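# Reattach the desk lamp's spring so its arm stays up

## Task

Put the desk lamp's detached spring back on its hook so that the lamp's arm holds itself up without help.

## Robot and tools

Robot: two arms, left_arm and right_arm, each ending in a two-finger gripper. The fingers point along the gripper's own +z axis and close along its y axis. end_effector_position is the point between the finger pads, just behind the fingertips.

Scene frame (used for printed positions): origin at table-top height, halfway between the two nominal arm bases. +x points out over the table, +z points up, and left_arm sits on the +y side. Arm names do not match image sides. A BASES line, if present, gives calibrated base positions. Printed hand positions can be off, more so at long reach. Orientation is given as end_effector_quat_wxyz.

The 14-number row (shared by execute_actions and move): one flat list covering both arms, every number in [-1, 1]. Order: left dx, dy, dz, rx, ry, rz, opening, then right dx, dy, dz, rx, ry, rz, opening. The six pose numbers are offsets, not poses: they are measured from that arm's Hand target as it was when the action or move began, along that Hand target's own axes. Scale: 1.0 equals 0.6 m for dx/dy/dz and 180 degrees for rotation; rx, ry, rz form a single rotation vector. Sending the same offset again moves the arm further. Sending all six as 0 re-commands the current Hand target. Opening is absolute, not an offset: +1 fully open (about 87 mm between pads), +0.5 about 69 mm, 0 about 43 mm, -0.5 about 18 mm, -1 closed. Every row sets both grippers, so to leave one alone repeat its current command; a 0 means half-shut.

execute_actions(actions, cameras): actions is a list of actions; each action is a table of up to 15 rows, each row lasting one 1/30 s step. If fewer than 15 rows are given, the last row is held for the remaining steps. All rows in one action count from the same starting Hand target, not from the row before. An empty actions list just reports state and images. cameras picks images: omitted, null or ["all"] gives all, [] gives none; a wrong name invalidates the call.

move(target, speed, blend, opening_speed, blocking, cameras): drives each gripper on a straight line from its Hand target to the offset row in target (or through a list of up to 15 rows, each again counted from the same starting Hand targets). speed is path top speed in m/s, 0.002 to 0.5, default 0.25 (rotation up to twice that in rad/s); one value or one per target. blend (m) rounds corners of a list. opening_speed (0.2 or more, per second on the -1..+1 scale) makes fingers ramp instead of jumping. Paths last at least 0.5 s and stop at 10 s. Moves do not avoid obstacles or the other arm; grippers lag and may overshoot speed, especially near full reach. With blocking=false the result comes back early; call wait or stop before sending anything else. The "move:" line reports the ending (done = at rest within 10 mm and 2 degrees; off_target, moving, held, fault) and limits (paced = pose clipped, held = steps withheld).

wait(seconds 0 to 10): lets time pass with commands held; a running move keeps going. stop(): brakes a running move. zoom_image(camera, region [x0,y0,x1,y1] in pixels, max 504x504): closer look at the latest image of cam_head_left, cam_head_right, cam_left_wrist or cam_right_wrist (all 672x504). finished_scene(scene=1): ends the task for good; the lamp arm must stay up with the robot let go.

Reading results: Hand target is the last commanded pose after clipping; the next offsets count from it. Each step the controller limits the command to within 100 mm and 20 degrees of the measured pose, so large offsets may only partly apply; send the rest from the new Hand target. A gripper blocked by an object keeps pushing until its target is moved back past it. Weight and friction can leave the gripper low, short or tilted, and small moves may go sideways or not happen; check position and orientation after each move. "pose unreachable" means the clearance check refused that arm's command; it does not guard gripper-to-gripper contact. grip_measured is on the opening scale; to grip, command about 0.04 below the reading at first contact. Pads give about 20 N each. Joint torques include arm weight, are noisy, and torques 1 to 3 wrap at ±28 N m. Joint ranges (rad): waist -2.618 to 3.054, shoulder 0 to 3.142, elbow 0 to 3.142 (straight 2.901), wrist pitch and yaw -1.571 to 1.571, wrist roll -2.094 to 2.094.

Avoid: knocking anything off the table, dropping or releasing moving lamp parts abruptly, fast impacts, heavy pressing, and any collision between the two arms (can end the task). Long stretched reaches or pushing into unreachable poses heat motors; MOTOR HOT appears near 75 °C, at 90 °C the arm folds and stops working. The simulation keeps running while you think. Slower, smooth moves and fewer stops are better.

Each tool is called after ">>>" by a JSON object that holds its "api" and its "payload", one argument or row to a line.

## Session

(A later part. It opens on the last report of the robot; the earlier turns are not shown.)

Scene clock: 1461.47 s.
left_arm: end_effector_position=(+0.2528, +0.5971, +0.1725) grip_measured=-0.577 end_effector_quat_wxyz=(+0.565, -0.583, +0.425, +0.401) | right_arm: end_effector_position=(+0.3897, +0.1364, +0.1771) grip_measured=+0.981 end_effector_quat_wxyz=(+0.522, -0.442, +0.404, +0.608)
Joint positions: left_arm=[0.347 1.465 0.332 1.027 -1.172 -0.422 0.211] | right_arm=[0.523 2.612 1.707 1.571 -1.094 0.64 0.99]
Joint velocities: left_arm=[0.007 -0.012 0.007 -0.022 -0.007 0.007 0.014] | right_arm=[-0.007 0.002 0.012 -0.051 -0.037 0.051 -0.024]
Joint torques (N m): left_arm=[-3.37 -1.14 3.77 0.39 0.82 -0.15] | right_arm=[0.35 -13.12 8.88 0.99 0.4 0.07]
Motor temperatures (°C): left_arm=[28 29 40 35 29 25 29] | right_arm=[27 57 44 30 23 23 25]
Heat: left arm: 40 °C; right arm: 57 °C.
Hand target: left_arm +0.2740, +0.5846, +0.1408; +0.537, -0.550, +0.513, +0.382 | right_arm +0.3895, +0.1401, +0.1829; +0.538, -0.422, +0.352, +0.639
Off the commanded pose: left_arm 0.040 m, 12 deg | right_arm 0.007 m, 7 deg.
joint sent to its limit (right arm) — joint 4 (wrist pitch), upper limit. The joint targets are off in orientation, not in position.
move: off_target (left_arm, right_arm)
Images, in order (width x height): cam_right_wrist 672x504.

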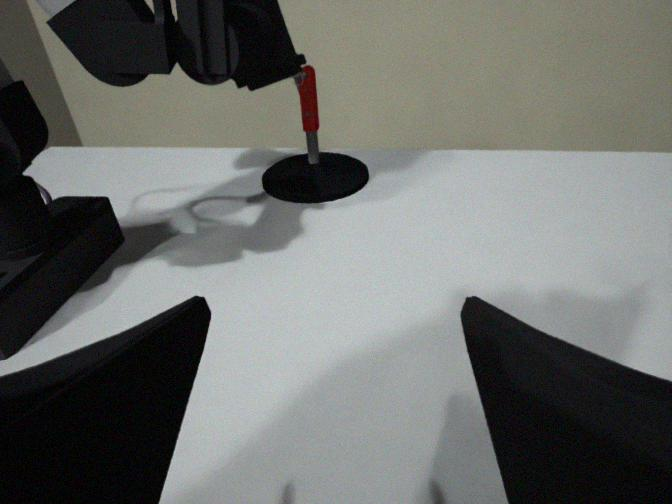

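Excellent view. Zoom.

>>> {"api": "zoom_image", "payload": {
  "camera": "cam_right_wrist",
  "region": [280, 50, 330, 90]
}}

>>> {"api": "zoom_image", "payload": {
  "camera": "cam_right_wrist",
  "region": [230, 20, 370, 160]
}}

Scaled by 10.080 from the camera's 672x504 image, which has a finer 960x720 frame.

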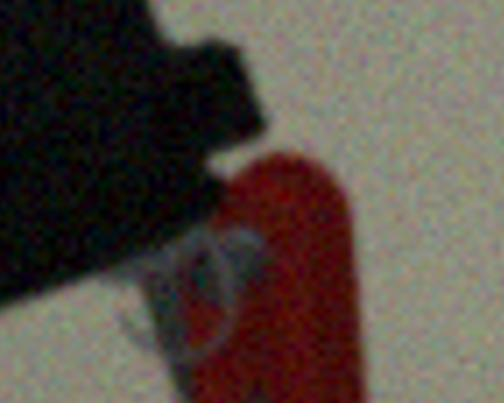

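Scaled by 3.600 from the camera's 672x504 image, which has a finer 960x720 frame.

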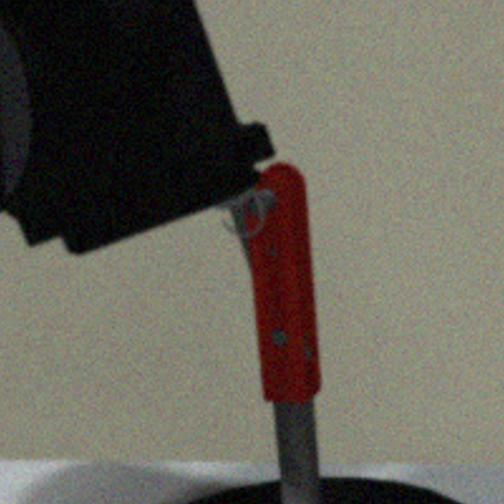

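>>> {"api": "zoom_image", "payload": {
  "camera": "cam_right_wrist",
  "region": [288, 62, 318, 92]
}}

Scaled by 16.800 from the camera's 672x504 image, which has a finer 960x720 frame.

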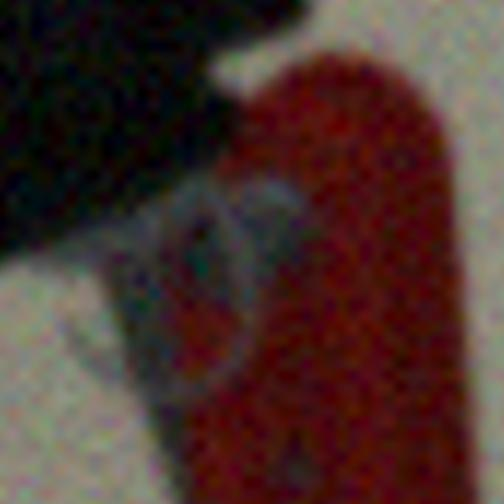

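>>> {"api": "move", "payload": {
  "target": [0, 0, 0, 0, 0, 0, -0.76, 0.0757, -0.0672, 0.1758, 0, 0, 0, 1],
  "speed": 0.12,
  "cameras": ["cam_right_wrist"]
}}

Scene clock: 1507.27 s.
left_arm: end_effector_position=(+0.2528, +0.5972, +0.1727) grip_measured=-0.577 end_effector_quat_wxyz=(+0.565, -0.583, +0.424, +0.401) | right_arm: end_effector_position=(+0.4090, +0.2592, +0.1804) grip_measured=+0.981 end_effector_quat_wxyz=(+0.540, -0.419, +0.372, +0.628)
Joint positions: left_arm=[0.347 1.465 0.332 1.028 -1.172 -0.421 0.211] | right_arm=[0.691 3.134 2.745 1.052 -0.922 0.572 0.99]
Joint velocities: left_arm=[0.007 -0.002 0.002 0.007 -0.007 0.051 0.002] | right_arm=[-0.012 0.002 0.007 -0.037 0.007 0.037 -0.003]
Joint torques (N m): left_arm=[-3.38 -1.14 3.75 0.38 0.82 -0.16] | right_arm=[0.02 -14.91 10.45 0.85 0.35 -0.16]
Motor temperatures (°C): left_arm=[28 29 40 32 29 25 29] | right_arm=[27 62 48 30 23 23 25]
Heat: left arm: 40 °C; right arm: 62 °C.
Hand target: left_arm +0.2740, +0.5846, +0.1408; +0.537, -0.550, +0.513, +0.382 | right_arm +0.4098, +0.2611, +0.1815; +0.538, -0.423, +0.353, +0.638
Off the commanded pose: left_arm 0.040 m, 12 deg | right_arm 0.003 m, 3 deg.
joint sent to its limit (right arm) — joint 2 (shoulder), upper limit. The joint targets are off in orientation, not in position.
move: off_target (left_arm, right_arm)
Images, in order (width x height): cam_right_wrist 672x504.

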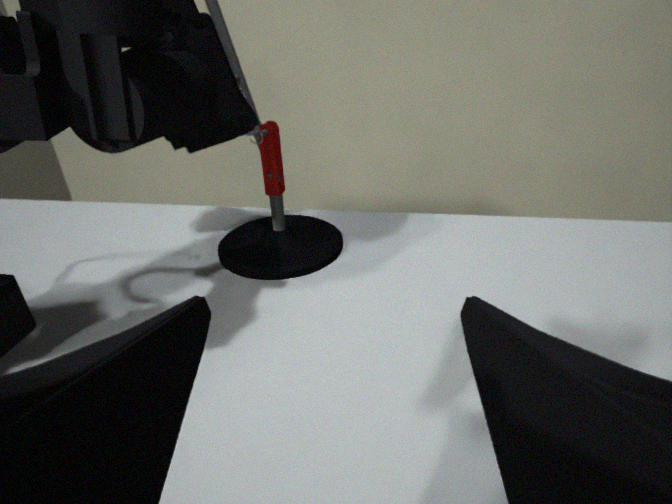

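>>> {"api": "zoom_image", "payload": {
  "camera": "cam_right_wrist",
  "region": [240, 110, 280, 150]
}}

>>> {"api": "zoom_image", "payload": {
  "camera": "cam_right_wrist",
  "region": [190, 60, 310, 210]
}}

Scaled by 12.600 from the camera's 672x504 image, which has a finer 960x720 frame.

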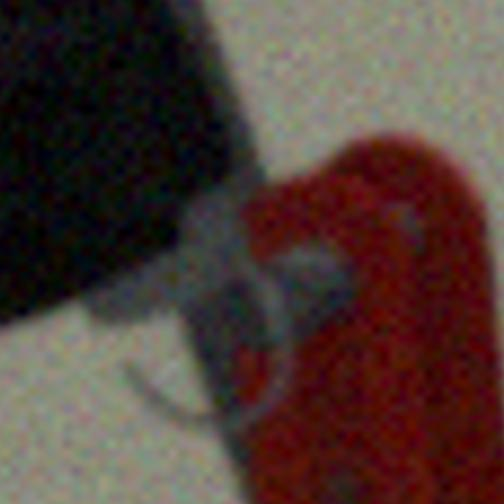

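Scaled by 3.360 from the camera's 672x504 image, which has a finer 960x720 frame.

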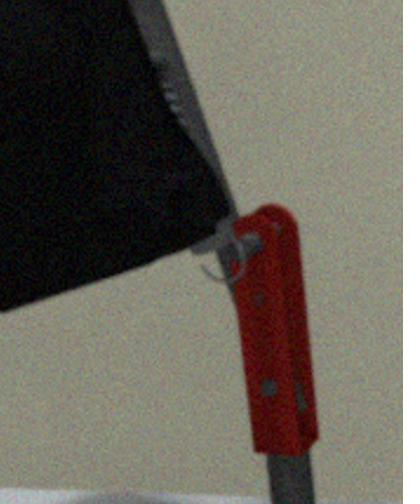

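>>> {"api": "zoom_image", "payload": {
  "camera": "cam_right_wrist",
  "region": [245, 120, 275, 150]
}}

>>> {"api": "wait", "payload": {
  "seconds": 0,
  "cameras": ["cam_right_wrist"]
}}

>>> {"api": "zoom_image", "payload": {
  "camera": "cam_right_wrist",
  "region": [245, 120, 275, 150]
}}

Scaled by 16.800 from the camera's 672x504 image, which has a finer 960x720 frame.

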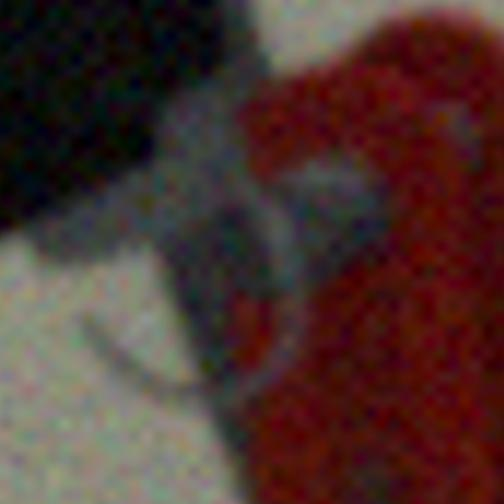

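Scene clock: 1535.37 s.
left_arm: end_effector_position=(+0.2528, +0.5972, +0.1727) grip_measured=-0.577 end_effector_quat_wxyz=(+0.565, -0.583, +0.424, +0.401) | right_arm: end_effector_position=(+0.4091, +0.2592, +0.1802) grip_measured=+0.981 end_effector_quat_wxyz=(+0.540, -0.419, +0.372, +0.628)
Joint positions: left_arm=[0.347 1.465 0.332 1.028 -1.172 -0.421 0.211] | right_arm=[0.691 3.134 2.745 1.051 -0.922 0.571 0.99]
Joint velocities: left_arm=[-0.007 -0.012 0.002 -0.007 -0.051 -0.022 -0.014] | right_arm=[0.012 0.007 0.002 0.037 -0.007 0.066 0.008]
Joint torques (N m): left_arm=[-3.36 -1.14 3.75 0.38 0.82 -0.16] | right_arm=[-0.01 -14.93 10.45 0.84 0.35 -0.15]
Motor temperatures (°C): left_arm=[28 29 40 31 29 25 29] | right_arm=[27 73 50 29 23 23 25]
Heat: left arm: 40 °C; right arm: 73 °C.
Hand target: left_arm +0.2740, +0.5846, +0.1408; +0.537, -0.550, +0.513, +0.382 | right_arm +0.4098, +0.2611, +0.1815; +0.538, -0.423, +0.353, +0.638
Tool commands: left_gripper/opening=-0.76 right_gripper/opening=+1.0
Off the commanded pose: left_arm 0.040 m, 12 deg | right_arm 0.003 m, 3 deg.
Images, in order (width x height): cam_right_wrist 672x504.

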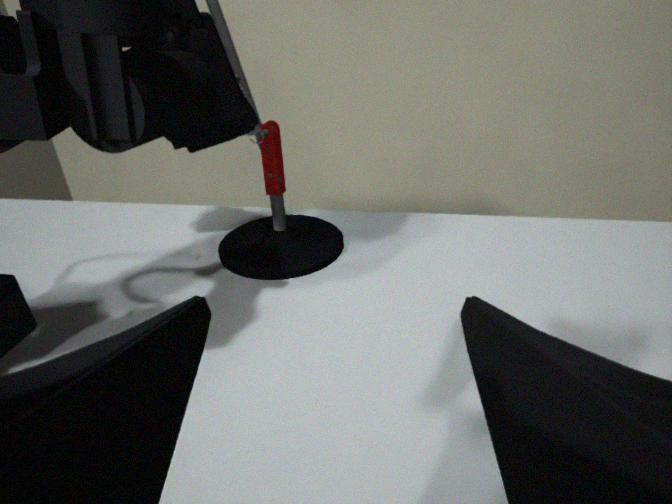

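Scaled by 16.800 from the camera's 672x504 image, which has a finer 960x720 frame.

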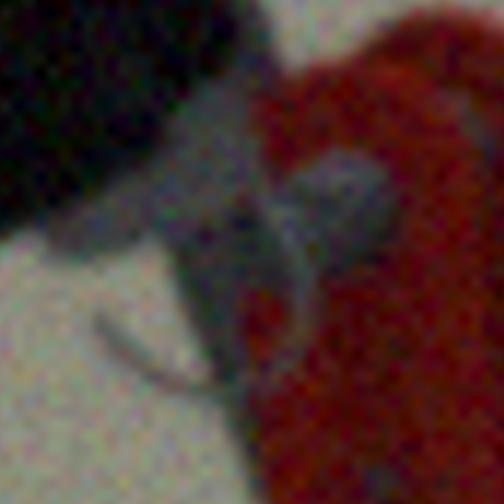

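>>> {"api": "move", "payload": {
  "target": [-0.0029, 0.0012, 0.0130, 0, 0, 0, -0.76, -0.0884, 0.2217, -0.2886, 0, 0, 0, 1],
  "speed": 0.12,
  "cameras": ["cam_left_wrist"]
}}

Scene clock: 1560.20 s.
left_arm: end_effector_position=(+0.2543, +0.5994, +0.1715) grip_measured=-0.577 end_effector_quat_wxyz=(+0.563, -0.582, +0.427, +0.402) | right_arm: end_effector_position=(+0.3108, +0.0620, +0.1506) grip_measured=+0.981 end_effector_quat_wxyz=(+0.486, -0.474, +0.460, +0.573)
Joint positions: left_arm=[0.354 1.477 0.34 1.029 -1.164 -0.417 0.211] | right_arm=[0.46 2.245 1.042 1.567 -1.204 0.408 0.99]
Joint velocities: left_arm=[-0.002 -0.027 -0.012 -0.007 -0.007 -0.007 -0.005] | right_arm=[0.007 -0.002 -0.012 -0.066 0.007 -0.095 0.013]
Joint torques (N m): left_arm=[-1.29 -1.1 3.96 0.52 1 -0.09] | right_arm=[-0.62 -14 4.16 1.26 0.17 -0.16]
Motor temperatures (°C): left_arm=[28 29 39 30 30 25 29] | right_arm=[27 77 51 29 23 23 25]
Heat: left arm: 39 °C; right arm: 77 °C. Fold the right arm in close to its base, or ease its load, before you think long.
Hand target: left_arm +0.2738, +0.5927, +0.1413; +0.537, -0.550, +0.513, +0.383 | right_arm +0.3095, +0.0590, +0.1634; +0.538, -0.423, +0.353, +0.638
Off the commanded pose: left_arm 0.037 m, 11 deg | right_arm 0.011 m, 17 deg.
MOTOR HOT: joint 2 (shoulder) of the right arm reports 77 °C; the controller's stop level is 90 °C. To cool a motor, set the load down, stop pushing, or move to a pose that needs little force.
joint sent to its limit (right arm) — joint 4 (wrist pitch), upper limit. The joint targets are off in orientation, not in position.
move: off_target (left_arm, right_arm)
Images, in order (width x height): cam_left_wrist 672x504.

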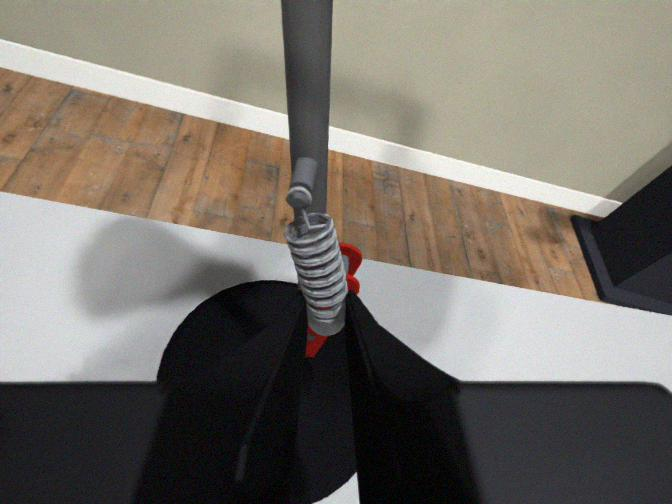

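>>> {"api": "move", "payload": {
  "target": [-0.0060, 0.0054, 0.0104, 0, 0, 0, -0.76, -0.249, 0.121, -0.127, 0, 0.06, 0, 1],
  "speed": 0.15,
  "cameras": ["cam_left_wrist"]
}}

Scene clock: 1570.17 s.
left_arm: end_effector_position=(+0.2533, +0.6053, +0.1715) grip_measured=-0.577 end_effector_quat_wxyz=(+0.563, -0.578, +0.434, +0.401) | right_arm: end_effector_position=(+0.2646, -0.0772, +0.2688) grip_measured=+0.981 end_effector_quat_wxyz=(+0.496, -0.495, +0.480, +0.528)
Joint positions: left_arm=[0.384 1.477 0.34 1.034 -1.123 -0.401 0.211] | right_arm=[0.124 1.665 0.78 1.57 -1.492 0.699 0.99]
Joint velocities: left_arm=[0.002 -0.002 0.002 -0.022 0.051 -0.022 0.008] | right_arm=[-0.032 -0.012 -0.022 -0.037 -0.066 0.066 -0.008]
Joint torques (N m): left_arm=[-0.8 -1.5 4.21 0.55 0.94 -0.08] | right_arm=[-0.77 -8.17 4.93 0.81 0.35 0.02]
Motor temperatures (°C): left_arm=[28 28 39 30 30 25 29] | right_arm=[27 73 49 30 23 23 25]
Heat: left arm: 39 °C; right arm: 73 °C. Fold the right arm in close to its base, or ease its load, before you think long.
Hand target: left_arm +0.2708, +0.5998, +0.1435; +0.537, -0.549, +0.513, +0.383 | right_arm +0.2611, -0.0800, +0.2708; +0.504, -0.480, +0.400, +0.597
Off the commanded pose: left_arm 0.034 m, 10 deg | right_arm 0.006 m, 12 deg.
MOTOR HOT: still on. Joint 2 (shoulder) of the right arm reports 73 °C.
joint sent to its limit (right arm) — joint 4 (wrist pitch), upper limit. The joint targets are off in orientation, not in position.
move: off_target (left_arm, right_arm)
Images, in order (width x height): cam_left_wrist 672x504.

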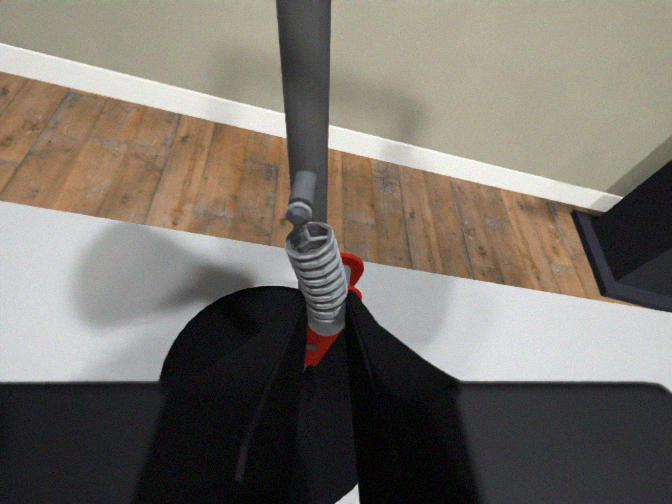

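>>> {"api": "wait", "payload": {
  "seconds": 10,
  "cameras": []
}}

>>> {"api": "wait", "payload": {
  "seconds": 10,
  "cameras": []
}}

>>> {"api": "wait", "payload": {
  "seconds": 10,
  "cameras": []
}}

>>> {"api": "wait", "payload": {
  "seconds": 10,
  "cameras": []
}}

Scene clock: 1590.37 s.
left_arm: end_effector_position=(+0.2535, +0.6053, +0.1715) grip_measured=-0.577 end_effector_quat_wxyz=(+0.563, -0.578, +0.434, +0.401) | right_arm: end_effector_position=(+0.2645, -0.0772, +0.2688) grip_measured=+0.981 end_effector_quat_wxyz=(+0.496, -0.495, +0.480, +0.528)
Joint positions: left_arm=[0.384 1.477 0.34 1.034 -1.122 -0.401 0.211] | right_arm=[0.124 1.665 0.78 1.57 -1.493 0.7 0.99]
Joint velocities: left_arm=[0.007 0.012 -0.017 0.007 -0.037 -0.037 -0.023] | right_arm=[0.002 -0.002 0.007 0.007 -0.022 -0.037 -0.018]
Joint torques (N m): left_arm=[-0.81 -1.48 4.22 0.55 0.93 -0.09] | right_arm=[-0.76 -8.17 4.97 0.81 0.33 0.07]
Motor temperatures (°C): left_arm=[28 28 38 29 30 25 29] | right_arm=[27 66 47 29 23 23 25]
Heat: left arm: 38 °C; right arm: 66 °C.
Hand target: left_arm +0.2708, +0.5998, +0.1435; +0.537, -0.549, +0.513, +0.383 | right_arm +0.2611, -0.0800, +0.2708; +0.504, -0.480, +0.400, +0.597
Tool commands: left_gripper/opening=-0.76 right_gripper/opening=+1.0
Off the commanded pose: left_arm 0.034 m, 10 deg | right_arm 0.006 m, 12 deg.
MOTOR HOT: cleared for the motors of the right arm.
wait: 10.00 s; at rest from the start
No camera images: "cameras" was empty.

Scene clock: 1600.37 s.
left_arm: end_effector_position=(+0.2534, +0.6053, +0.1715) grip_measured=-0.577 end_effector_quat_wxyz=(+0.563, -0.578, +0.434, +0.401) | right_arm: end_effector_position=(+0.2645, -0.0772, +0.2688) grip_measured=+0.981 end_effector_quat_wxyz=(+0.496, -0.495, +0.480, +0.528)
Joint positions: left_arm=[0.384 1.477 0.34 1.034 -1.122 -0.401 0.211] | right_arm=[0.124 1.665 0.78 1.57 -1.493 0.7 0.99]
Joint velocities: left_arm=[-0.017 -0.007 -0.007 0.007 0.037 -0.051 0.008] | right_arm=[-0.007 -0.017 -0.007 -0.095 -0.051 0.022 0.008]
Joint torques (N m): left_arm=[-0.81 -1.47 4.22 0.55 0.93 -0.09] | right_arm=[-0.77 -8.13 4.94 0.81 0.33 0.07]
Motor temperatures (°C): left_arm=[28 28 38 29 30 25 29] | right_arm=[27 63 46 29 23 23 25]
Heat: left arm: 38 °C; right arm: 63 °C.
Hand target: left_arm +0.2708, +0.5998, +0.1435; +0.537, -0.549, +0.513, +0.383 | right_arm +0.2611, -0.0800, +0.2708; +0.504, -0.480, +0.400, +0.597
Tool commands: left_gripper/opening=-0.76 right_gripper/opening=+1.0
Off the commanded pose: left_arm 0.034 m, 10 deg | right_arm 0.006 m, 12 deg.
wait: 10.00 s; at rest by 0.17 s
No camera images: "cameras" was empty.

Scene clock: 1610.37 s.
left_arm: end_effector_position=(+0.2534, +0.6053, +0.1715) grip_measured=-0.577 end_effector_quat_wxyz=(+0.563, -0.578, +0.434, +0.401) | right_arm: end_effector_position=(+0.2645, -0.0772, +0.2688) grip_measured=+0.981 end_effector_quat_wxyz=(+0.496, -0.495, +0.480, +0.528)
Joint positions: left_arm=[0.384 1.477 0.34 1.034 -1.122 -0.401 0.211] | right_arm=[0.124 1.665 0.78 1.57 -1.493 0.7 0.99]
Joint velocities: left_arm=[-0.002 -0.007 0.007 0.007 -0.007 -0.051 0.005] | right_arm=[0.007 -0.007 -0.002 -0.022 -0.007 0.022 0.008]
Joint torques (N m): left_arm=[-0.81 -1.48 4.22 0.55 0.94 -0.09] | right_arm=[-0.8 -8.17 4.94 0.81 0.34 0.06]
Motor temperatures (°C): left_arm=[28 28 38 28 30 25 29] | right_arm=[27 61 46 29 23 23 25]
Heat: left arm: 38 °C; right arm: 61 °C.
Hand target: left_arm +0.2708, +0.5998, +0.1435; +0.537, -0.549, +0.513, +0.383 | right_arm +0.2611, -0.0800, +0.2708; +0.504, -0.480, +0.400, +0.597
Tool commands: left_gripper/opening=-0.76 right_gripper/opening=+1.0
Off the commanded pose: left_arm 0.034 m, 10 deg | right_arm 0.006 m, 12 deg.
wait: 10.00 s; at rest by 0.17 s
No camera images: "cameras" was empty.

Scene clock: 1620.37 s.
left_arm: end_effector_position=(+0.2534, +0.6053, +0.1715) grip_measured=-0.577 end_effector_quat_wxyz=(+0.563, -0.578, +0.434, +0.401) | right_arm: end_effector_position=(+0.2645, -0.0772, +0.2688) grip_measured=+0.981 end_effector_quat_wxyz=(+0.496, -0.495, +0.480, +0.528)
Joint positions: left_arm=[0.384 1.477 0.34 1.034 -1.122 -0.401 0.211] | right_arm=[0.124 1.665 0.78 1.57 -1.493 0.7 0.99]
Joint velocities: left_arm=[0.012 -0.002 0.007 0.007 -0.007 0.007 0.014] | right_arm=[-0.002 0.002 -0.012 0.051 -0.037 -0.037 -0.008]
Joint torques (N m): left_arm=[-0.81 -1.5 4.22 0.54 0.93 -0.09] | right_arm=[-0.77 -8.17 4.97 0.81 0.33 0.07]
Motor temperatures (°C): left_arm=[28 28 38 28 30 25 29] | right_arm=[27 60 45 29 23 23 25]
Heat: left arm: 38 °C; right arm: 60 °C.
Hand target: left_arm +0.2708, +0.5998, +0.1435; +0.537, -0.549, +0.513, +0.383 | right_arm +0.2611, -0.0800, +0.2708; +0.504, -0.480, +0.400, +0.597
Tool commands: left_gripper/opening=-0.76 right_gripper/opening=+1.0
Off the commanded pose: left_arm 0.034 m, 10 deg | right_arm 0.006 m, 12 deg.
wait: 10.00 s; at rest by 0.17 s
No camera images: "cameras" was empty.

>>> {"api": "move", "payload": {
  "target": [0, 0, 0, 0, 0, 0, -0.76, 0.261, -0.342, 0.4717, 0, -0.06, 0, 1],
  "speed": 0.2,
  "cameras": ["cam_right_wrist"]
}}

>>> {"api": "zoom_image", "payload": {
  "camera": "cam_right_wrist",
  "region": [240, 110, 290, 160]
}}

>>> {"api": "wait", "payload": {
  "seconds": 0,
  "cameras": ["cam_right_wrist"]
}}

>>> {"api": "zoom_image", "payload": {
  "camera": "cam_right_wrist",
  "region": [245, 115, 275, 145]
}}

Scene clock: 1630.87 s.
left_arm: end_effector_position=(+0.2536, +0.6054, +0.1723) grip_measured=-0.577 end_effector_quat_wxyz=(+0.564, -0.577, +0.433, +0.401) | right_arm: end_effector_position=(+0.4075, +0.2612, +0.1762) grip_measured=+0.981 end_effector_quat_wxyz=(+0.542, -0.421, +0.371, +0.625)
Joint positions: left_arm=[0.384 1.477 0.34 1.039 -1.122 -0.397 0.211] | right_arm=[0.695 3.134 2.731 1.06 -0.919 0.557 0.99]
Joint velocities: left_arm=[-0.012 0.007 -0.012 -0.051 -0.007 0.007 0.011] | right_arm=[0.002 -0.002 -0.007 -0.022 -0.022 -0.051 0.013]
Joint torques (N m): left_arm=[-0.8 -1.5 4.16 0.51 0.94 -0.12] | right_arm=[-0.21 -14.93 10.47 0.85 0.34 -0.07]
Motor temperatures (°C): left_arm=[28 28 38 28 30 25 29] | right_arm=[27 60 45 29 23 23 25]
Heat: left arm: 38 °C; right arm: 60 °C.
Hand target: left_arm +0.2708, +0.5998, +0.1435; +0.537, -0.549, +0.513, +0.382 | right_arm +0.4093, +0.2620, +0.1773; +0.538, -0.423, +0.353, +0.638
Off the commanded pose: left_arm 0.034 m, 10 deg | right_arm 0.006 m, 3 deg.
joint sent to its limit (right arm) — joint 2 (shoulder), upper limit. The joint targets are off in position and orientation.
move: off_target (left_arm, right_arm)
Images, in order (width x height): cam_right_wrist 672x504.

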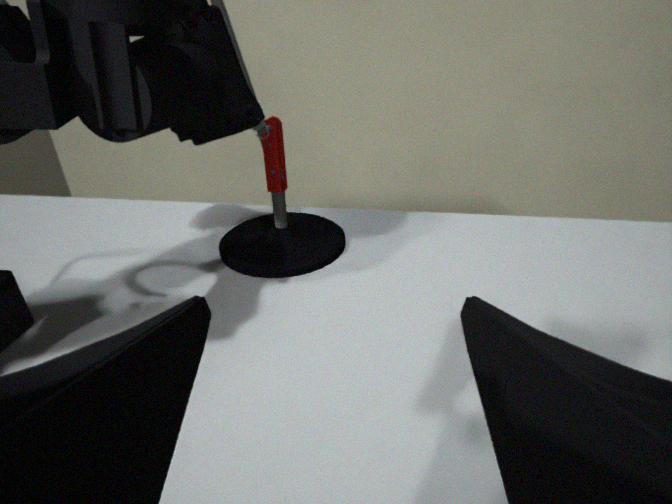

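Scaled by 10.080 from the camera's 672x504 image, which has a finer 960x720 frame.

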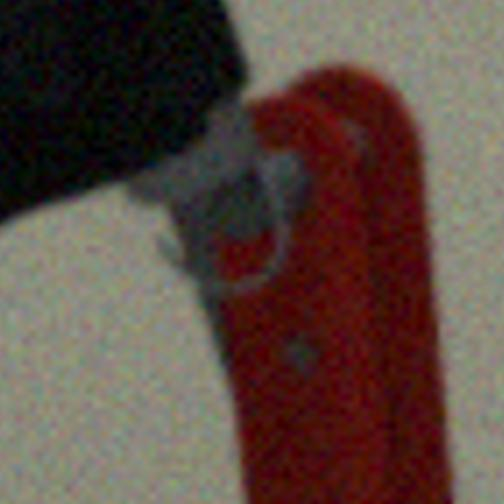

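Scene clock: 1630.87 s.
left_arm: end_effector_position=(+0.2536, +0.6054, +0.1723) grip_measured=-0.577 end_effector_quat_wxyz=(+0.564, -0.577, +0.433, +0.401) | right_arm: end_effector_position=(+0.4075, +0.2612, +0.1762) grip_measured=+0.981 end_effector_quat_wxyz=(+0.542, -0.421, +0.371, +0.625)
Joint positions: left_arm=[0.384 1.477 0.34 1.039 -1.122 -0.397 0.211] | right_arm=[0.695 3.134 2.731 1.06 -0.919 0.557 0.99]
Joint velocities: left_arm=[-0.012 0.007 -0.012 -0.051 -0.007 0.007 0.011] | right_arm=[0.002 -0.002 -0.007 -0.022 -0.022 -0.051 0.013]
Joint torques (N m): left_arm=[-0.8 -1.5 4.16 0.51 0.94 -0.12] | right_arm=[-0.21 -14.93 10.47 0.85 0.34 -0.07]
Motor temperatures (°C): left_arm=[28 28 38 28 30 25 29] | right_arm=[27 60 45 29 23 23 25]
Heat: left arm: 38 °C; right arm: 60 °C.
Hand target: left_arm +0.2708, +0.5998, +0.1435; +0.537, -0.549, +0.513, +0.382 | right_arm +0.4093, +0.2620, +0.1773; +0.538, -0.423, +0.353, +0.638
Tool commands: left_gripper/opening=-0.76 right_gripper/opening=+1.0
Off the commanded pose: left_arm 0.034 m, 10 deg | right_arm 0.006 m, 3 deg.
Images, in order (width x height): cam_right_wrist 672x504.

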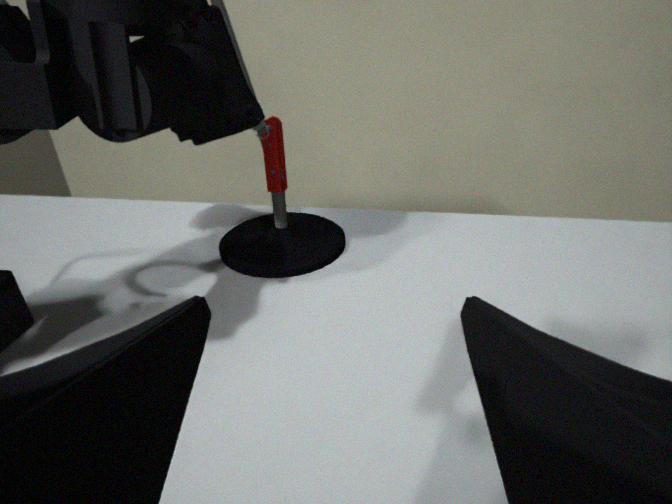

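Scaled by 16.800 from the camera's 672x504 image, which has a finer 960x720 frame.

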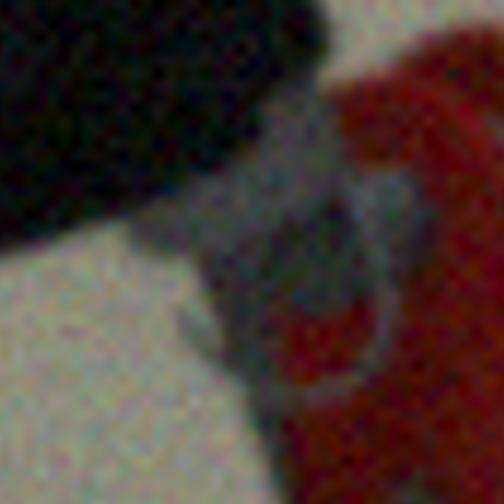

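>>> {"api": "move", "payload": {
  "target": [-0.0076, 0.0023, 0.0020, 0, 0, 0, -0.76, 0, 0, 0, 0, 0, 0, 1],
  "speed": 0.05,
  "cameras": ["cam_right_wrist"]
}}

>>> {"api": "zoom_image", "payload": {
  "camera": "cam_right_wrist",
  "region": [245, 115, 275, 145]
}}

Scene clock: 1640.53 s.
left_arm: end_effector_position=(+0.2531, +0.6072, +0.1721) grip_measured=-0.577 end_effector_quat_wxyz=(+0.563, -0.576, +0.436, +0.402) | right_arm: end_effector_position=(+0.4076, +0.2613, +0.1760) grip_measured=+0.981 end_effector_quat_wxyz=(+0.542, -0.421, +0.371, +0.626)
Joint positions: left_arm=[0.393 1.477 0.34 1.039 -1.109 -0.39 0.211] | right_arm=[0.695 3.134 2.731 1.059 -0.919 0.557 0.99]
Joint velocities: left_arm=[0.002 -0.012 0.002 0.051 -0.066 -0.022 -0.011] | right_arm=[-0.017 -0.002 -0.002 -0.007 -0.066 0.007 -0.024]
Joint torques (N m): left_arm=[-0.57 -2.65 4.38 0.44 0.92 -0.08] | right_arm=[-0.24 -14.93 10.47 0.84 0.34 -0.07]
Motor temperatures (°C): left_arm=[28 28 38 28 30 25 29] | right_arm=[27 65 46 29 23 23 25]
Heat: left arm: 38 °C; right arm: 65 °C.
Hand target: left_arm +0.2688, +0.6018, +0.1476; +0.537, -0.549, +0.513, +0.383 | right_arm +0.4093, +0.2620, +0.1773; +0.538, -0.423, +0.353, +0.638
Off the commanded pose: left_arm 0.030 m, 10 deg | right_arm 0.002 m, 3 deg.
joint sent to its limit (right arm) — joint 2 (shoulder), upper limit. The joint targets are off in orientation, not in position.
move: off_target (left_arm, right_arm)
Images, in order (width x height): cam_right_wrist 672x504.

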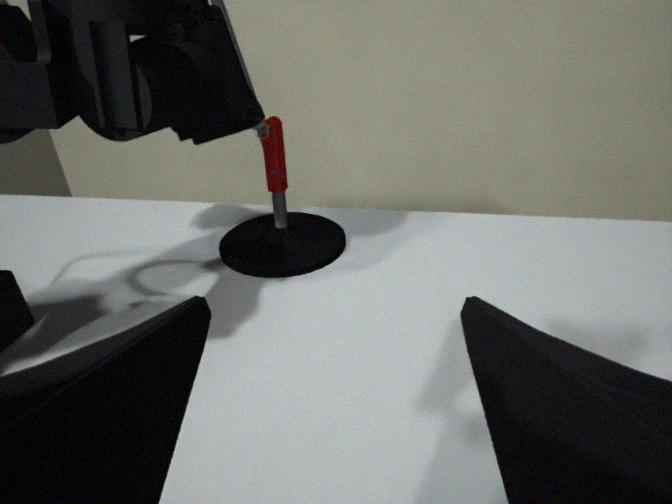

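Scaled by 16.800 from the camera's 672x504 image, which has a finer 960x720 frame.

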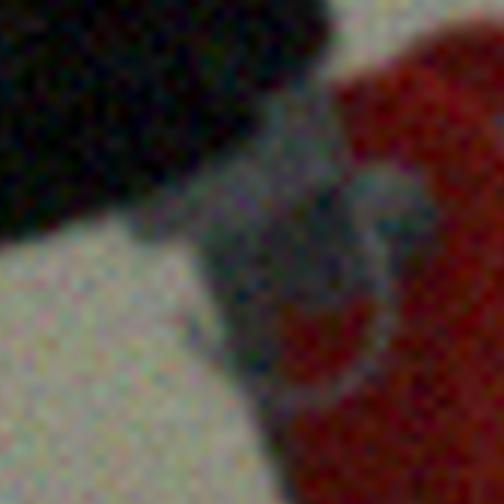

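>>> {"api": "move", "payload": {
  "target": [-0.0087, 0.0016, -0.0015, 0, 0, 0, -0.76, 0, 0, 0, 0, 0, 0, 1],
  "speed": 0.05,
  "cameras": ["cam_right_wrist"]
}}

>>> {"api": "zoom_image", "payload": {
  "camera": "cam_right_wrist",
  "region": [245, 115, 275, 145]
}}

Scene clock: 1645.77 s.
left_arm: end_effector_position=(+0.2525, +0.6068, +0.1749) grip_measured=-0.577 end_effector_quat_wxyz=(+0.561, -0.572, +0.445, +0.402) | right_arm: end_effector_position=(+0.4076, +0.2613, +0.1760) grip_measured=+0.981 end_effector_quat_wxyz=(+0.542, -0.421, +0.371, +0.626)
Joint positions: left_arm=[0.397 1.446 0.343 0.996 -1.094 -0.383 0.211] | right_arm=[0.695 3.134 2.731 1.059 -0.919 0.557 0.99]
Joint velocities: left_arm=[-0.007 -0.002 0.002 0.022 0.007 -0.095 0.002] | right_arm=[0.007 0.022 -0.012 -0.022 -0.007 0.066 -0.003]
Joint torques (N m): left_arm=[-0.51 -2.67 4.63 0.53 0.81 -0.14] | right_arm=[-0.24 -14.93 10.45 0.84 0.33 -0.08]
Motor temperatures (°C): left_arm=[27 28 38 28 30 25 29] | right_arm=[27 67 46 29 23 23 25]
Heat: left arm: 38 °C; right arm: 67 °C.
Hand target: left_arm +0.2669, +0.6019, +0.1528; +0.537, -0.549, +0.513, +0.383 | right_arm +0.4093, +0.2620, +0.1773; +0.538, -0.423, +0.353, +0.638
Off the commanded pose: left_arm 0.027 m, 9 deg | right_arm 0.002 m, 3 deg.
joint sent to its limit (right arm) — joint 2 (shoulder), upper limit. The joint targets are off in orientation, not in position.
move: off_target (left_arm, right_arm)
Images, in order (width x height): cam_right_wrist 672x504.

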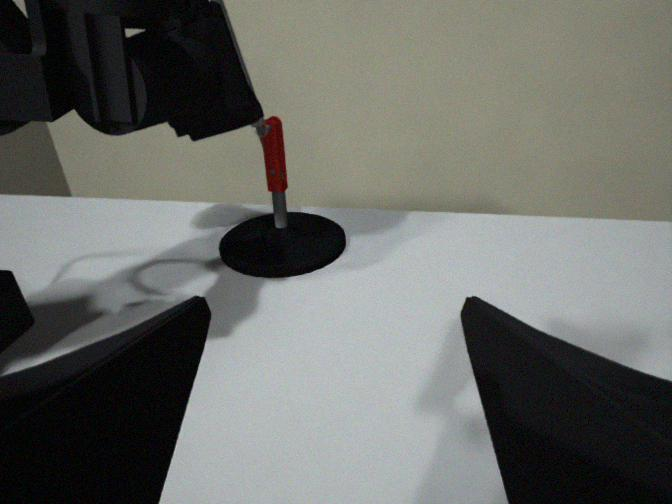

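Scaled by 16.800 from the camera's 672x504 image, which has a finer 960x720 frame.

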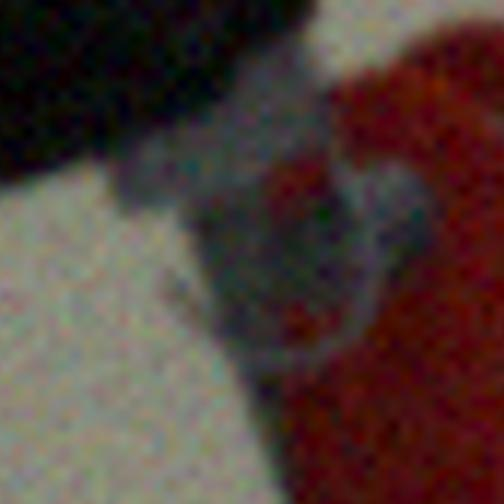

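>>> {"api": "move", "payload": {
  "target": [-0.0017, 0.0, 0.0099, 0, 0, 0, -0.76, 0, 0, 0, 0, 0, 0, 1],
  "speed": 0.04,
  "cameras": ["cam_right_wrist"]
}}

>>> {"api": "zoom_image", "payload": {
  "camera": "cam_right_wrist",
  "region": [245, 115, 275, 145]
}}

Scene clock: 1655.67 s.
left_arm: end_effector_position=(+0.2528, +0.6111, +0.1755) grip_measured=-0.577 end_effector_quat_wxyz=(+0.560, -0.571, +0.447, +0.400) | right_arm: end_effector_position=(+0.4076, +0.2613, +0.1760) grip_measured=+0.981 end_effector_quat_wxyz=(+0.542, -0.421, +0.371, +0.626)
Joint positions: left_arm=[0.416 1.445 0.351 0.985 -1.07 -0.383 0.211] | right_arm=[0.695 3.134 2.731 1.059 -0.919 0.557 0.99]
Joint velocities: left_arm=[-0.027 -0.007 0.012 -0.066 0.022 0.022 -0.005] | right_arm=[-0.012 -0.017 0.002 -0.022 -0.037 -0.022 -0.003]
Joint torques (N m): left_arm=[-0.09 -1.98 5.07 0.62 0.82 -0.11] | right_arm=[-0.24 -14.91 10.48 0.85 0.34 -0.08]
Motor temperatures (°C): left_arm=[27 28 39 28 30 25 29] | right_arm=[27 70 47 29 23 23 25]
Heat: left arm: 39 °C; right arm: 70 °C.
Hand target: left_arm +0.2674, +0.6079, +0.1530; +0.537, -0.549, +0.513, +0.383 | right_arm +0.4093, +0.2620, +0.1773; +0.538, -0.423, +0.353, +0.638
Off the commanded pose: left_arm 0.027 m, 9 deg | right_arm 0.002 m, 3 deg.
joint sent to its limit (right arm) — joint 2 (shoulder), upper limit. The joint targets are off in orientation, not in position.
move: off_target (left_arm, right_arm)
Images, in order (width x height): cam_right_wrist 672x504.

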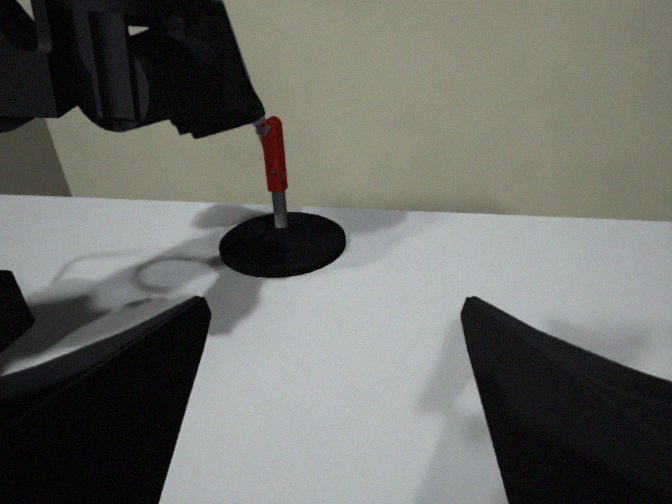

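Scaled by 16.800 from the camera's 672x504 image, which has a finer 960x720 frame.

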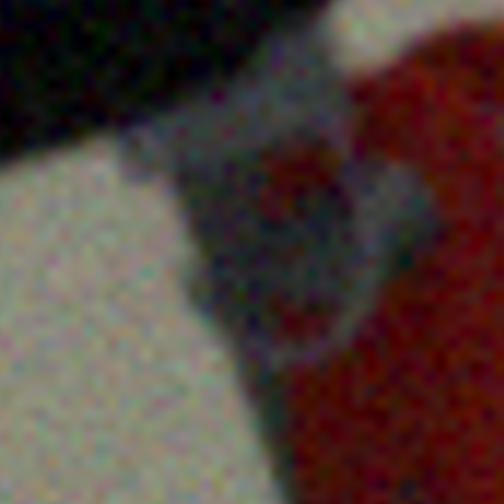

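>>> {"api": "move", "payload": {
  "target": [-0.0018, -0.0004, 0.0099, 0, 0, 0, -0.76, 0, 0, 0, 0, 0, 0, 1],
  "speed": 0.04,
  "cameras": ["cam_right_wrist"]
}}

>>> {"api": "zoom_image", "payload": {
  "camera": "cam_right_wrist",
  "region": [245, 115, 275, 145]
}}

Scene clock: 1660.27 s.
left_arm: end_effector_position=(+0.2528, +0.6144, +0.1756) grip_measured=-0.577 end_effector_quat_wxyz=(+0.559, -0.570, +0.450, +0.400) | right_arm: end_effector_position=(+0.4076, +0.2613, +0.1760) grip_measured=+0.981 end_effector_quat_wxyz=(+0.542, -0.421, +0.371, +0.626)
Joint positions: left_arm=[0.431 1.447 0.357 0.98 -1.051 -0.377 0.211] | right_arm=[0.695 3.134 2.731 1.059 -0.919 0.557 0.99]
Joint velocities: left_arm=[-0.002 0.002 0.017 0.037 0.095 -0.037 -0.011] | right_arm=[-0.022 -0.007 0.012 0.051 0.022 -0.066 -0.008]
Joint torques (N m): left_arm=[0.53 -1.26 5.61 0.71 0.83 -0.12] | right_arm=[-0.24 -14.94 10.5 0.84 0.34 -0.07]
Motor temperatures (°C): left_arm=[27 28 39 27 30 25 29] | right_arm=[27 72 47 29 23 23 25]
Heat: left arm: 39 °C; right arm: 72 °C.
Hand target: left_arm +0.2681, +0.6140, +0.1532; +0.537, -0.549, +0.513, +0.383 | right_arm +0.4093, +0.2620, +0.1773; +0.538, -0.423, +0.353, +0.638
Off the commanded pose: left_arm 0.027 m, 8 deg | right_arm 0.002 m, 3 deg.
joint sent to its limit (right arm) — joint 2 (shoulder), upper limit. The joint targets are off in orientation, not in position.
move: off_target (left_arm, right_arm)
Images, in order (width x height): cam_right_wrist 672x504.

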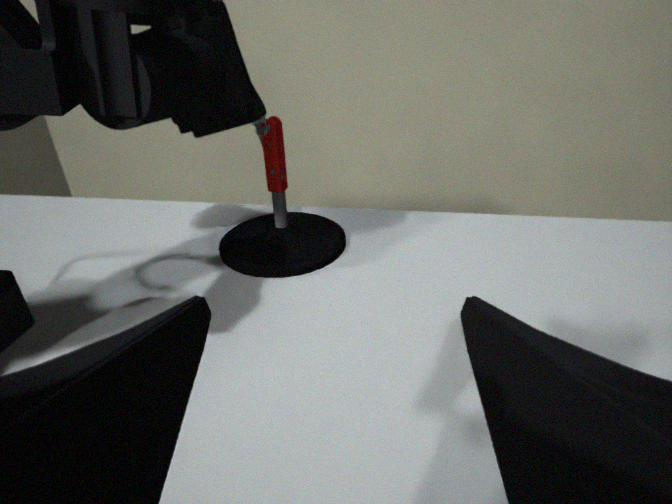

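Scaled by 16.800 from the camera's 672x504 image, which has a finer 960x720 frame.

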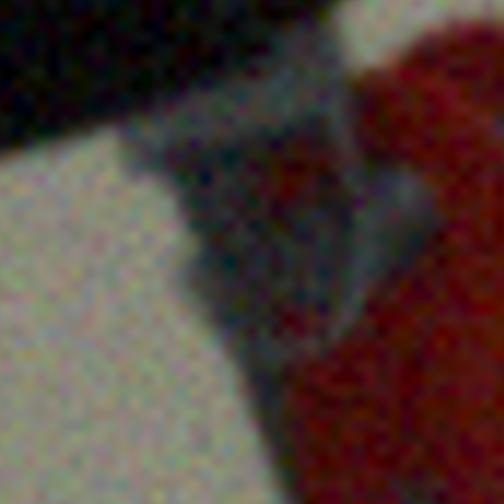

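>>> {"api": "move", "payload": {
  "target": [0, 0, 0, 0, 0, 0, -0.76, -0.164, 0.289, -0.4644, 0, 0, 0, 1],
  "speed": 0.2,
  "cameras": ["cam_left_wrist"]
}}

>>> {"api": "zoom_image", "payload": {
  "camera": "cam_left_wrist",
  "region": [230, 180, 430, 380]
}}

Scene clock: 1668.20 s.
left_arm: end_effector_position=(+0.2528, +0.6145, +0.1756) grip_measured=-0.577 end_effector_quat_wxyz=(+0.559, -0.569, +0.451, +0.400) | right_arm: end_effector_position=(+0.2910, -0.0577, +0.1523) grip_measured=+0.981 end_effector_quat_wxyz=(+0.476, -0.488, +0.496, +0.539)
Joint positions: left_arm=[0.431 1.447 0.357 0.979 -1.051 -0.376 0.211] | right_arm=[0.174 2.02 0.755 1.57 -1.462 0.373 0.99]
Joint velocities: left_arm=[0.002 -0.007 0.007 0.081 -0.037 -0.022 0.002] | right_arm=[-0.027 0.017 0.002 0.022 -0.022 0.007 0.003]
Joint torques (N m): left_arm=[0.53 -1.29 5.59 0.71 0.84 -0.13] | right_arm=[-0.55 -11.1 4.04 1.14 0.15 -0.18]
Motor temperatures (°C): left_arm=[27 28 39 27 30 25 29] | right_arm=[27 73 48 29 23 23 25]
Heat: left arm: 39 °C; right arm: 73 °C.
Hand target: left_arm +0.2681, +0.6140, +0.1533; +0.537, -0.549, +0.513, +0.383 | right_arm +0.2895, -0.0595, +0.1597; +0.532, -0.431, +0.370, +0.628
Off the commanded pose: left_arm 0.027 m, 8 deg | right_arm 0.005 m, 22 deg; orientation clipped.
joint sent to its limit (right arm) — joint 4 (wrist pitch), upper limit. The joint targets are off in orientation, not in position.
move: off_target (left_arm, right_arm); limits=paced
Images, in order (width x height): cam_left_wrist 672x504.

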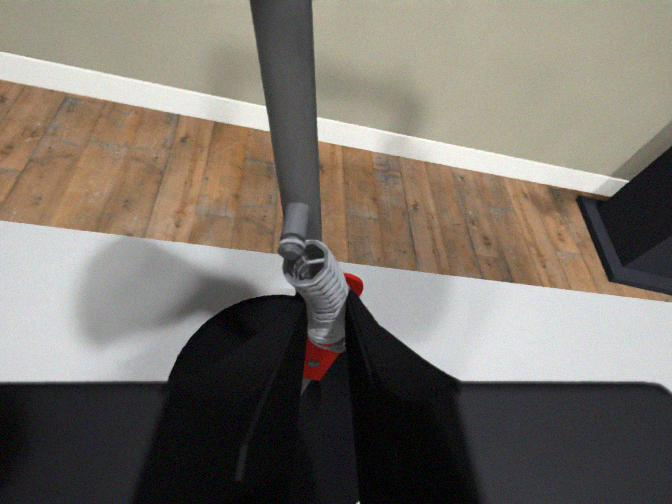

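Scaled by 2.520 from the camera's 672x504 image, which has a finer 960x720 frame.

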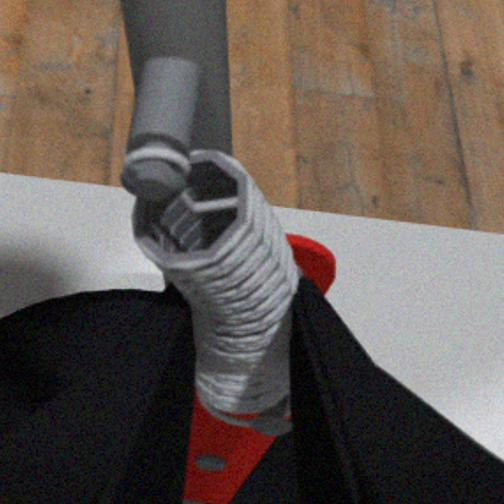

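>>> {"api": "zoom_image", "payload": {
  "camera": "cam_left_wrist",
  "region": [300, 320, 360, 380]
}}

Scaled by 8.400 from the camera's 672x504 image, which has a finer 960x720 frame.

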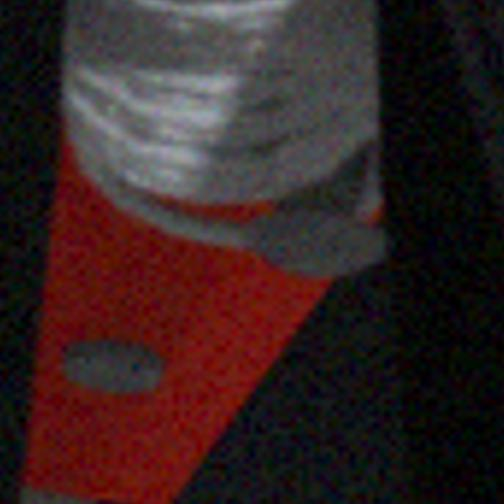

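>>> {"api": "move", "payload": {
  "target": [-0.0014, 0.0, 0.00996, 0, 0, 0, -0.76, -0.182, 0.053, 0.041, 0, 0.05, 0, 1],
  "speed": 0.1,
  "cameras": ["cam_left_wrist"]
}}

>>> {"api": "zoom_image", "payload": {
  "camera": "cam_left_wrist",
  "region": [300, 320, 360, 380]
}}

Scene clock: 1705.03 s.
left_arm: end_effector_position=(+0.2514, +0.6187, +0.1752) grip_measured=-0.577 end_effector_quat_wxyz=(+0.555, -0.569, +0.452, +0.404) | right_arm: end_effector_position=(+0.2604, -0.0773, +0.2600) grip_measured=+0.981 end_effector_quat_wxyz=(+0.484, -0.488, +0.489, +0.537)
Joint positions: left_arm=[0.447 1.456 0.365 0.979 -1.042 -0.367 0.211] | right_arm=[0.125 1.671 0.755 1.57 -1.498 0.706 0.99]
Joint velocities: left_arm=[-0.017 -0.002 -0.012 -0.037 -0.022 -0.007 -0.014] | right_arm=[0.007 0.007 -0.012 -0.037 -0.022 -0.095 -0.008]
Joint torques (N m): left_arm=[0.95 -0.96 5.85 0.79 0.94 -0.15] | right_arm=[-0.94 -8.25 7.69 0.84 0.39 0.07]
Motor temperatures (°C): left_arm=[27 28 39 27 30 25 29] | right_arm=[27 64 44 30 23 23 25]
Heat: left arm: 39 °C; right arm: 64 °C.
Hand target: left_arm +0.2686, +0.6200, +0.1533; +0.537, -0.549, +0.513, +0.383 | right_arm +0.2622, -0.0799, +0.2705; +0.502, -0.478, +0.409, +0.593
Off the commanded pose: left_arm 0.028 m, 8 deg | right_arm 0.011 m, 11 deg.
joint sent to its limit (right arm) — joint 4 (wrist pitch), upper limit. The joint targets are off in orientation, not in position.
move: off_target (left_arm, right_arm)
Images, in order (width x height): cam_left_wrist 672x504.

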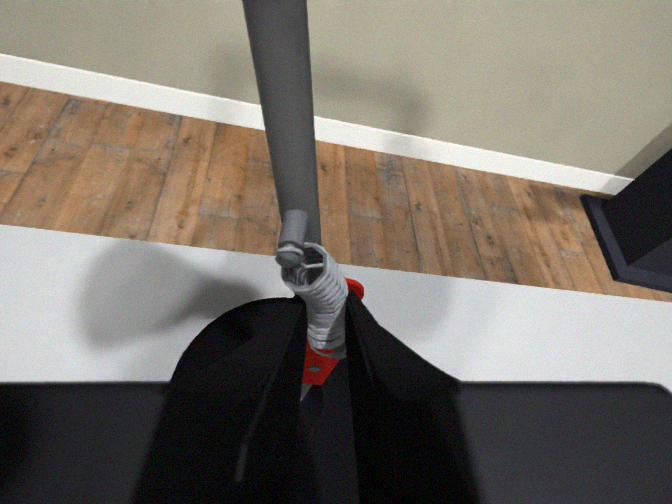

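Scaled by 8.400 from the camera's 672x504 image, which has a finer 960x720 frame.

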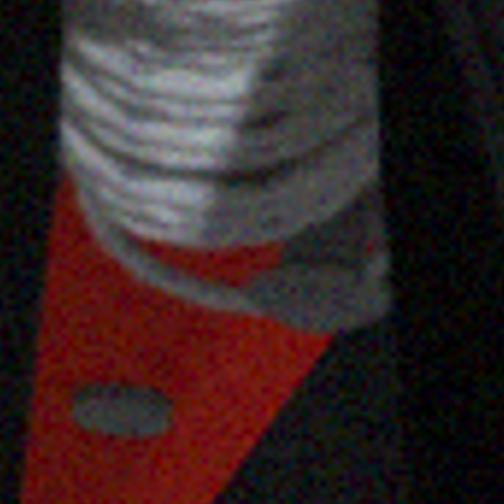

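>>> {"api": "move", "payload": {
  "target": [-0.01356, 0.0006, -0.0022, 0, 0, 0, -0.76, 0, 0, 0, 0, 0, 0, 1],
  "speed": 0.04,
  "cameras": ["cam_left_wrist"]
}}

>>> {"api": "zoom_image", "payload": {
  "camera": "cam_left_wrist",
  "region": [300, 320, 360, 380]
}}

Scene clock: 1746.70 s.
left_arm: end_effector_position=(+0.2514, +0.6189, +0.1758) grip_measured=-0.577 end_effector_quat_wxyz=(+0.549, -0.566, +0.461, +0.407) | right_arm: end_effector_position=(+0.2603, -0.0773, +0.2600) grip_measured=+0.981 end_effector_quat_wxyz=(+0.484, -0.488, +0.489, +0.537)
Joint positions: left_arm=[0.449 1.44 0.374 0.938 -1.033 -0.361 0.211] | right_arm=[0.125 1.671 0.755 1.57 -1.498 0.707 0.99]
Joint velocities: left_arm=[0.002 -0.007 -0.002 -0.066 0.022 0.007 0.002] | right_arm=[-0.002 0.022 -0.012 -0.037 0.022 -0.007 -0.008]
Joint torques (N m): left_arm=[1.13 -2.52 6.11 0.81 0.89 -0.15] | right_arm=[-0.92 -8.27 7.69 0.84 0.4 0.06]
Motor temperatures (°C): left_arm=[27 28 39 27 31 25 29] | right_arm=[27 58 44 29 23 23 25]
Heat: left arm: 39 °C; right arm: 58 °C.
Hand target: left_arm +0.2668, +0.6200, +0.1615; +0.537, -0.549, +0.513, +0.383 | right_arm +0.2622, -0.0799, +0.2705; +0.502, -0.478, +0.409, +0.593
Off the commanded pose: left_arm 0.021 m, 7 deg | right_arm 0.011 m, 12 deg.
joint sent to its limit (right arm) — joint 4 (wrist pitch), upper limit. The joint targets are off in orientation, not in position.
move: off_target (left_arm, right_arm)
Images, in order (width x height): cam_left_wrist 672x504.

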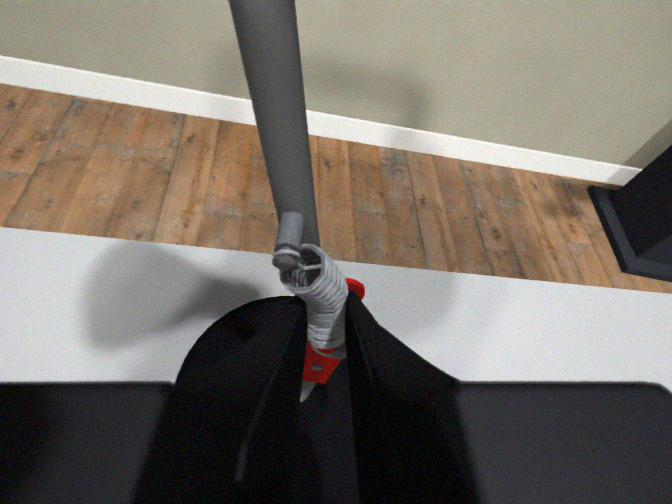

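Scaled by 8.400 from the camera's 672x504 image, which has a finer 960x720 frame.

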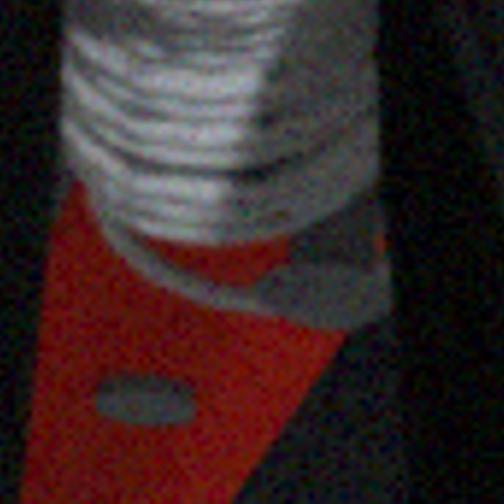

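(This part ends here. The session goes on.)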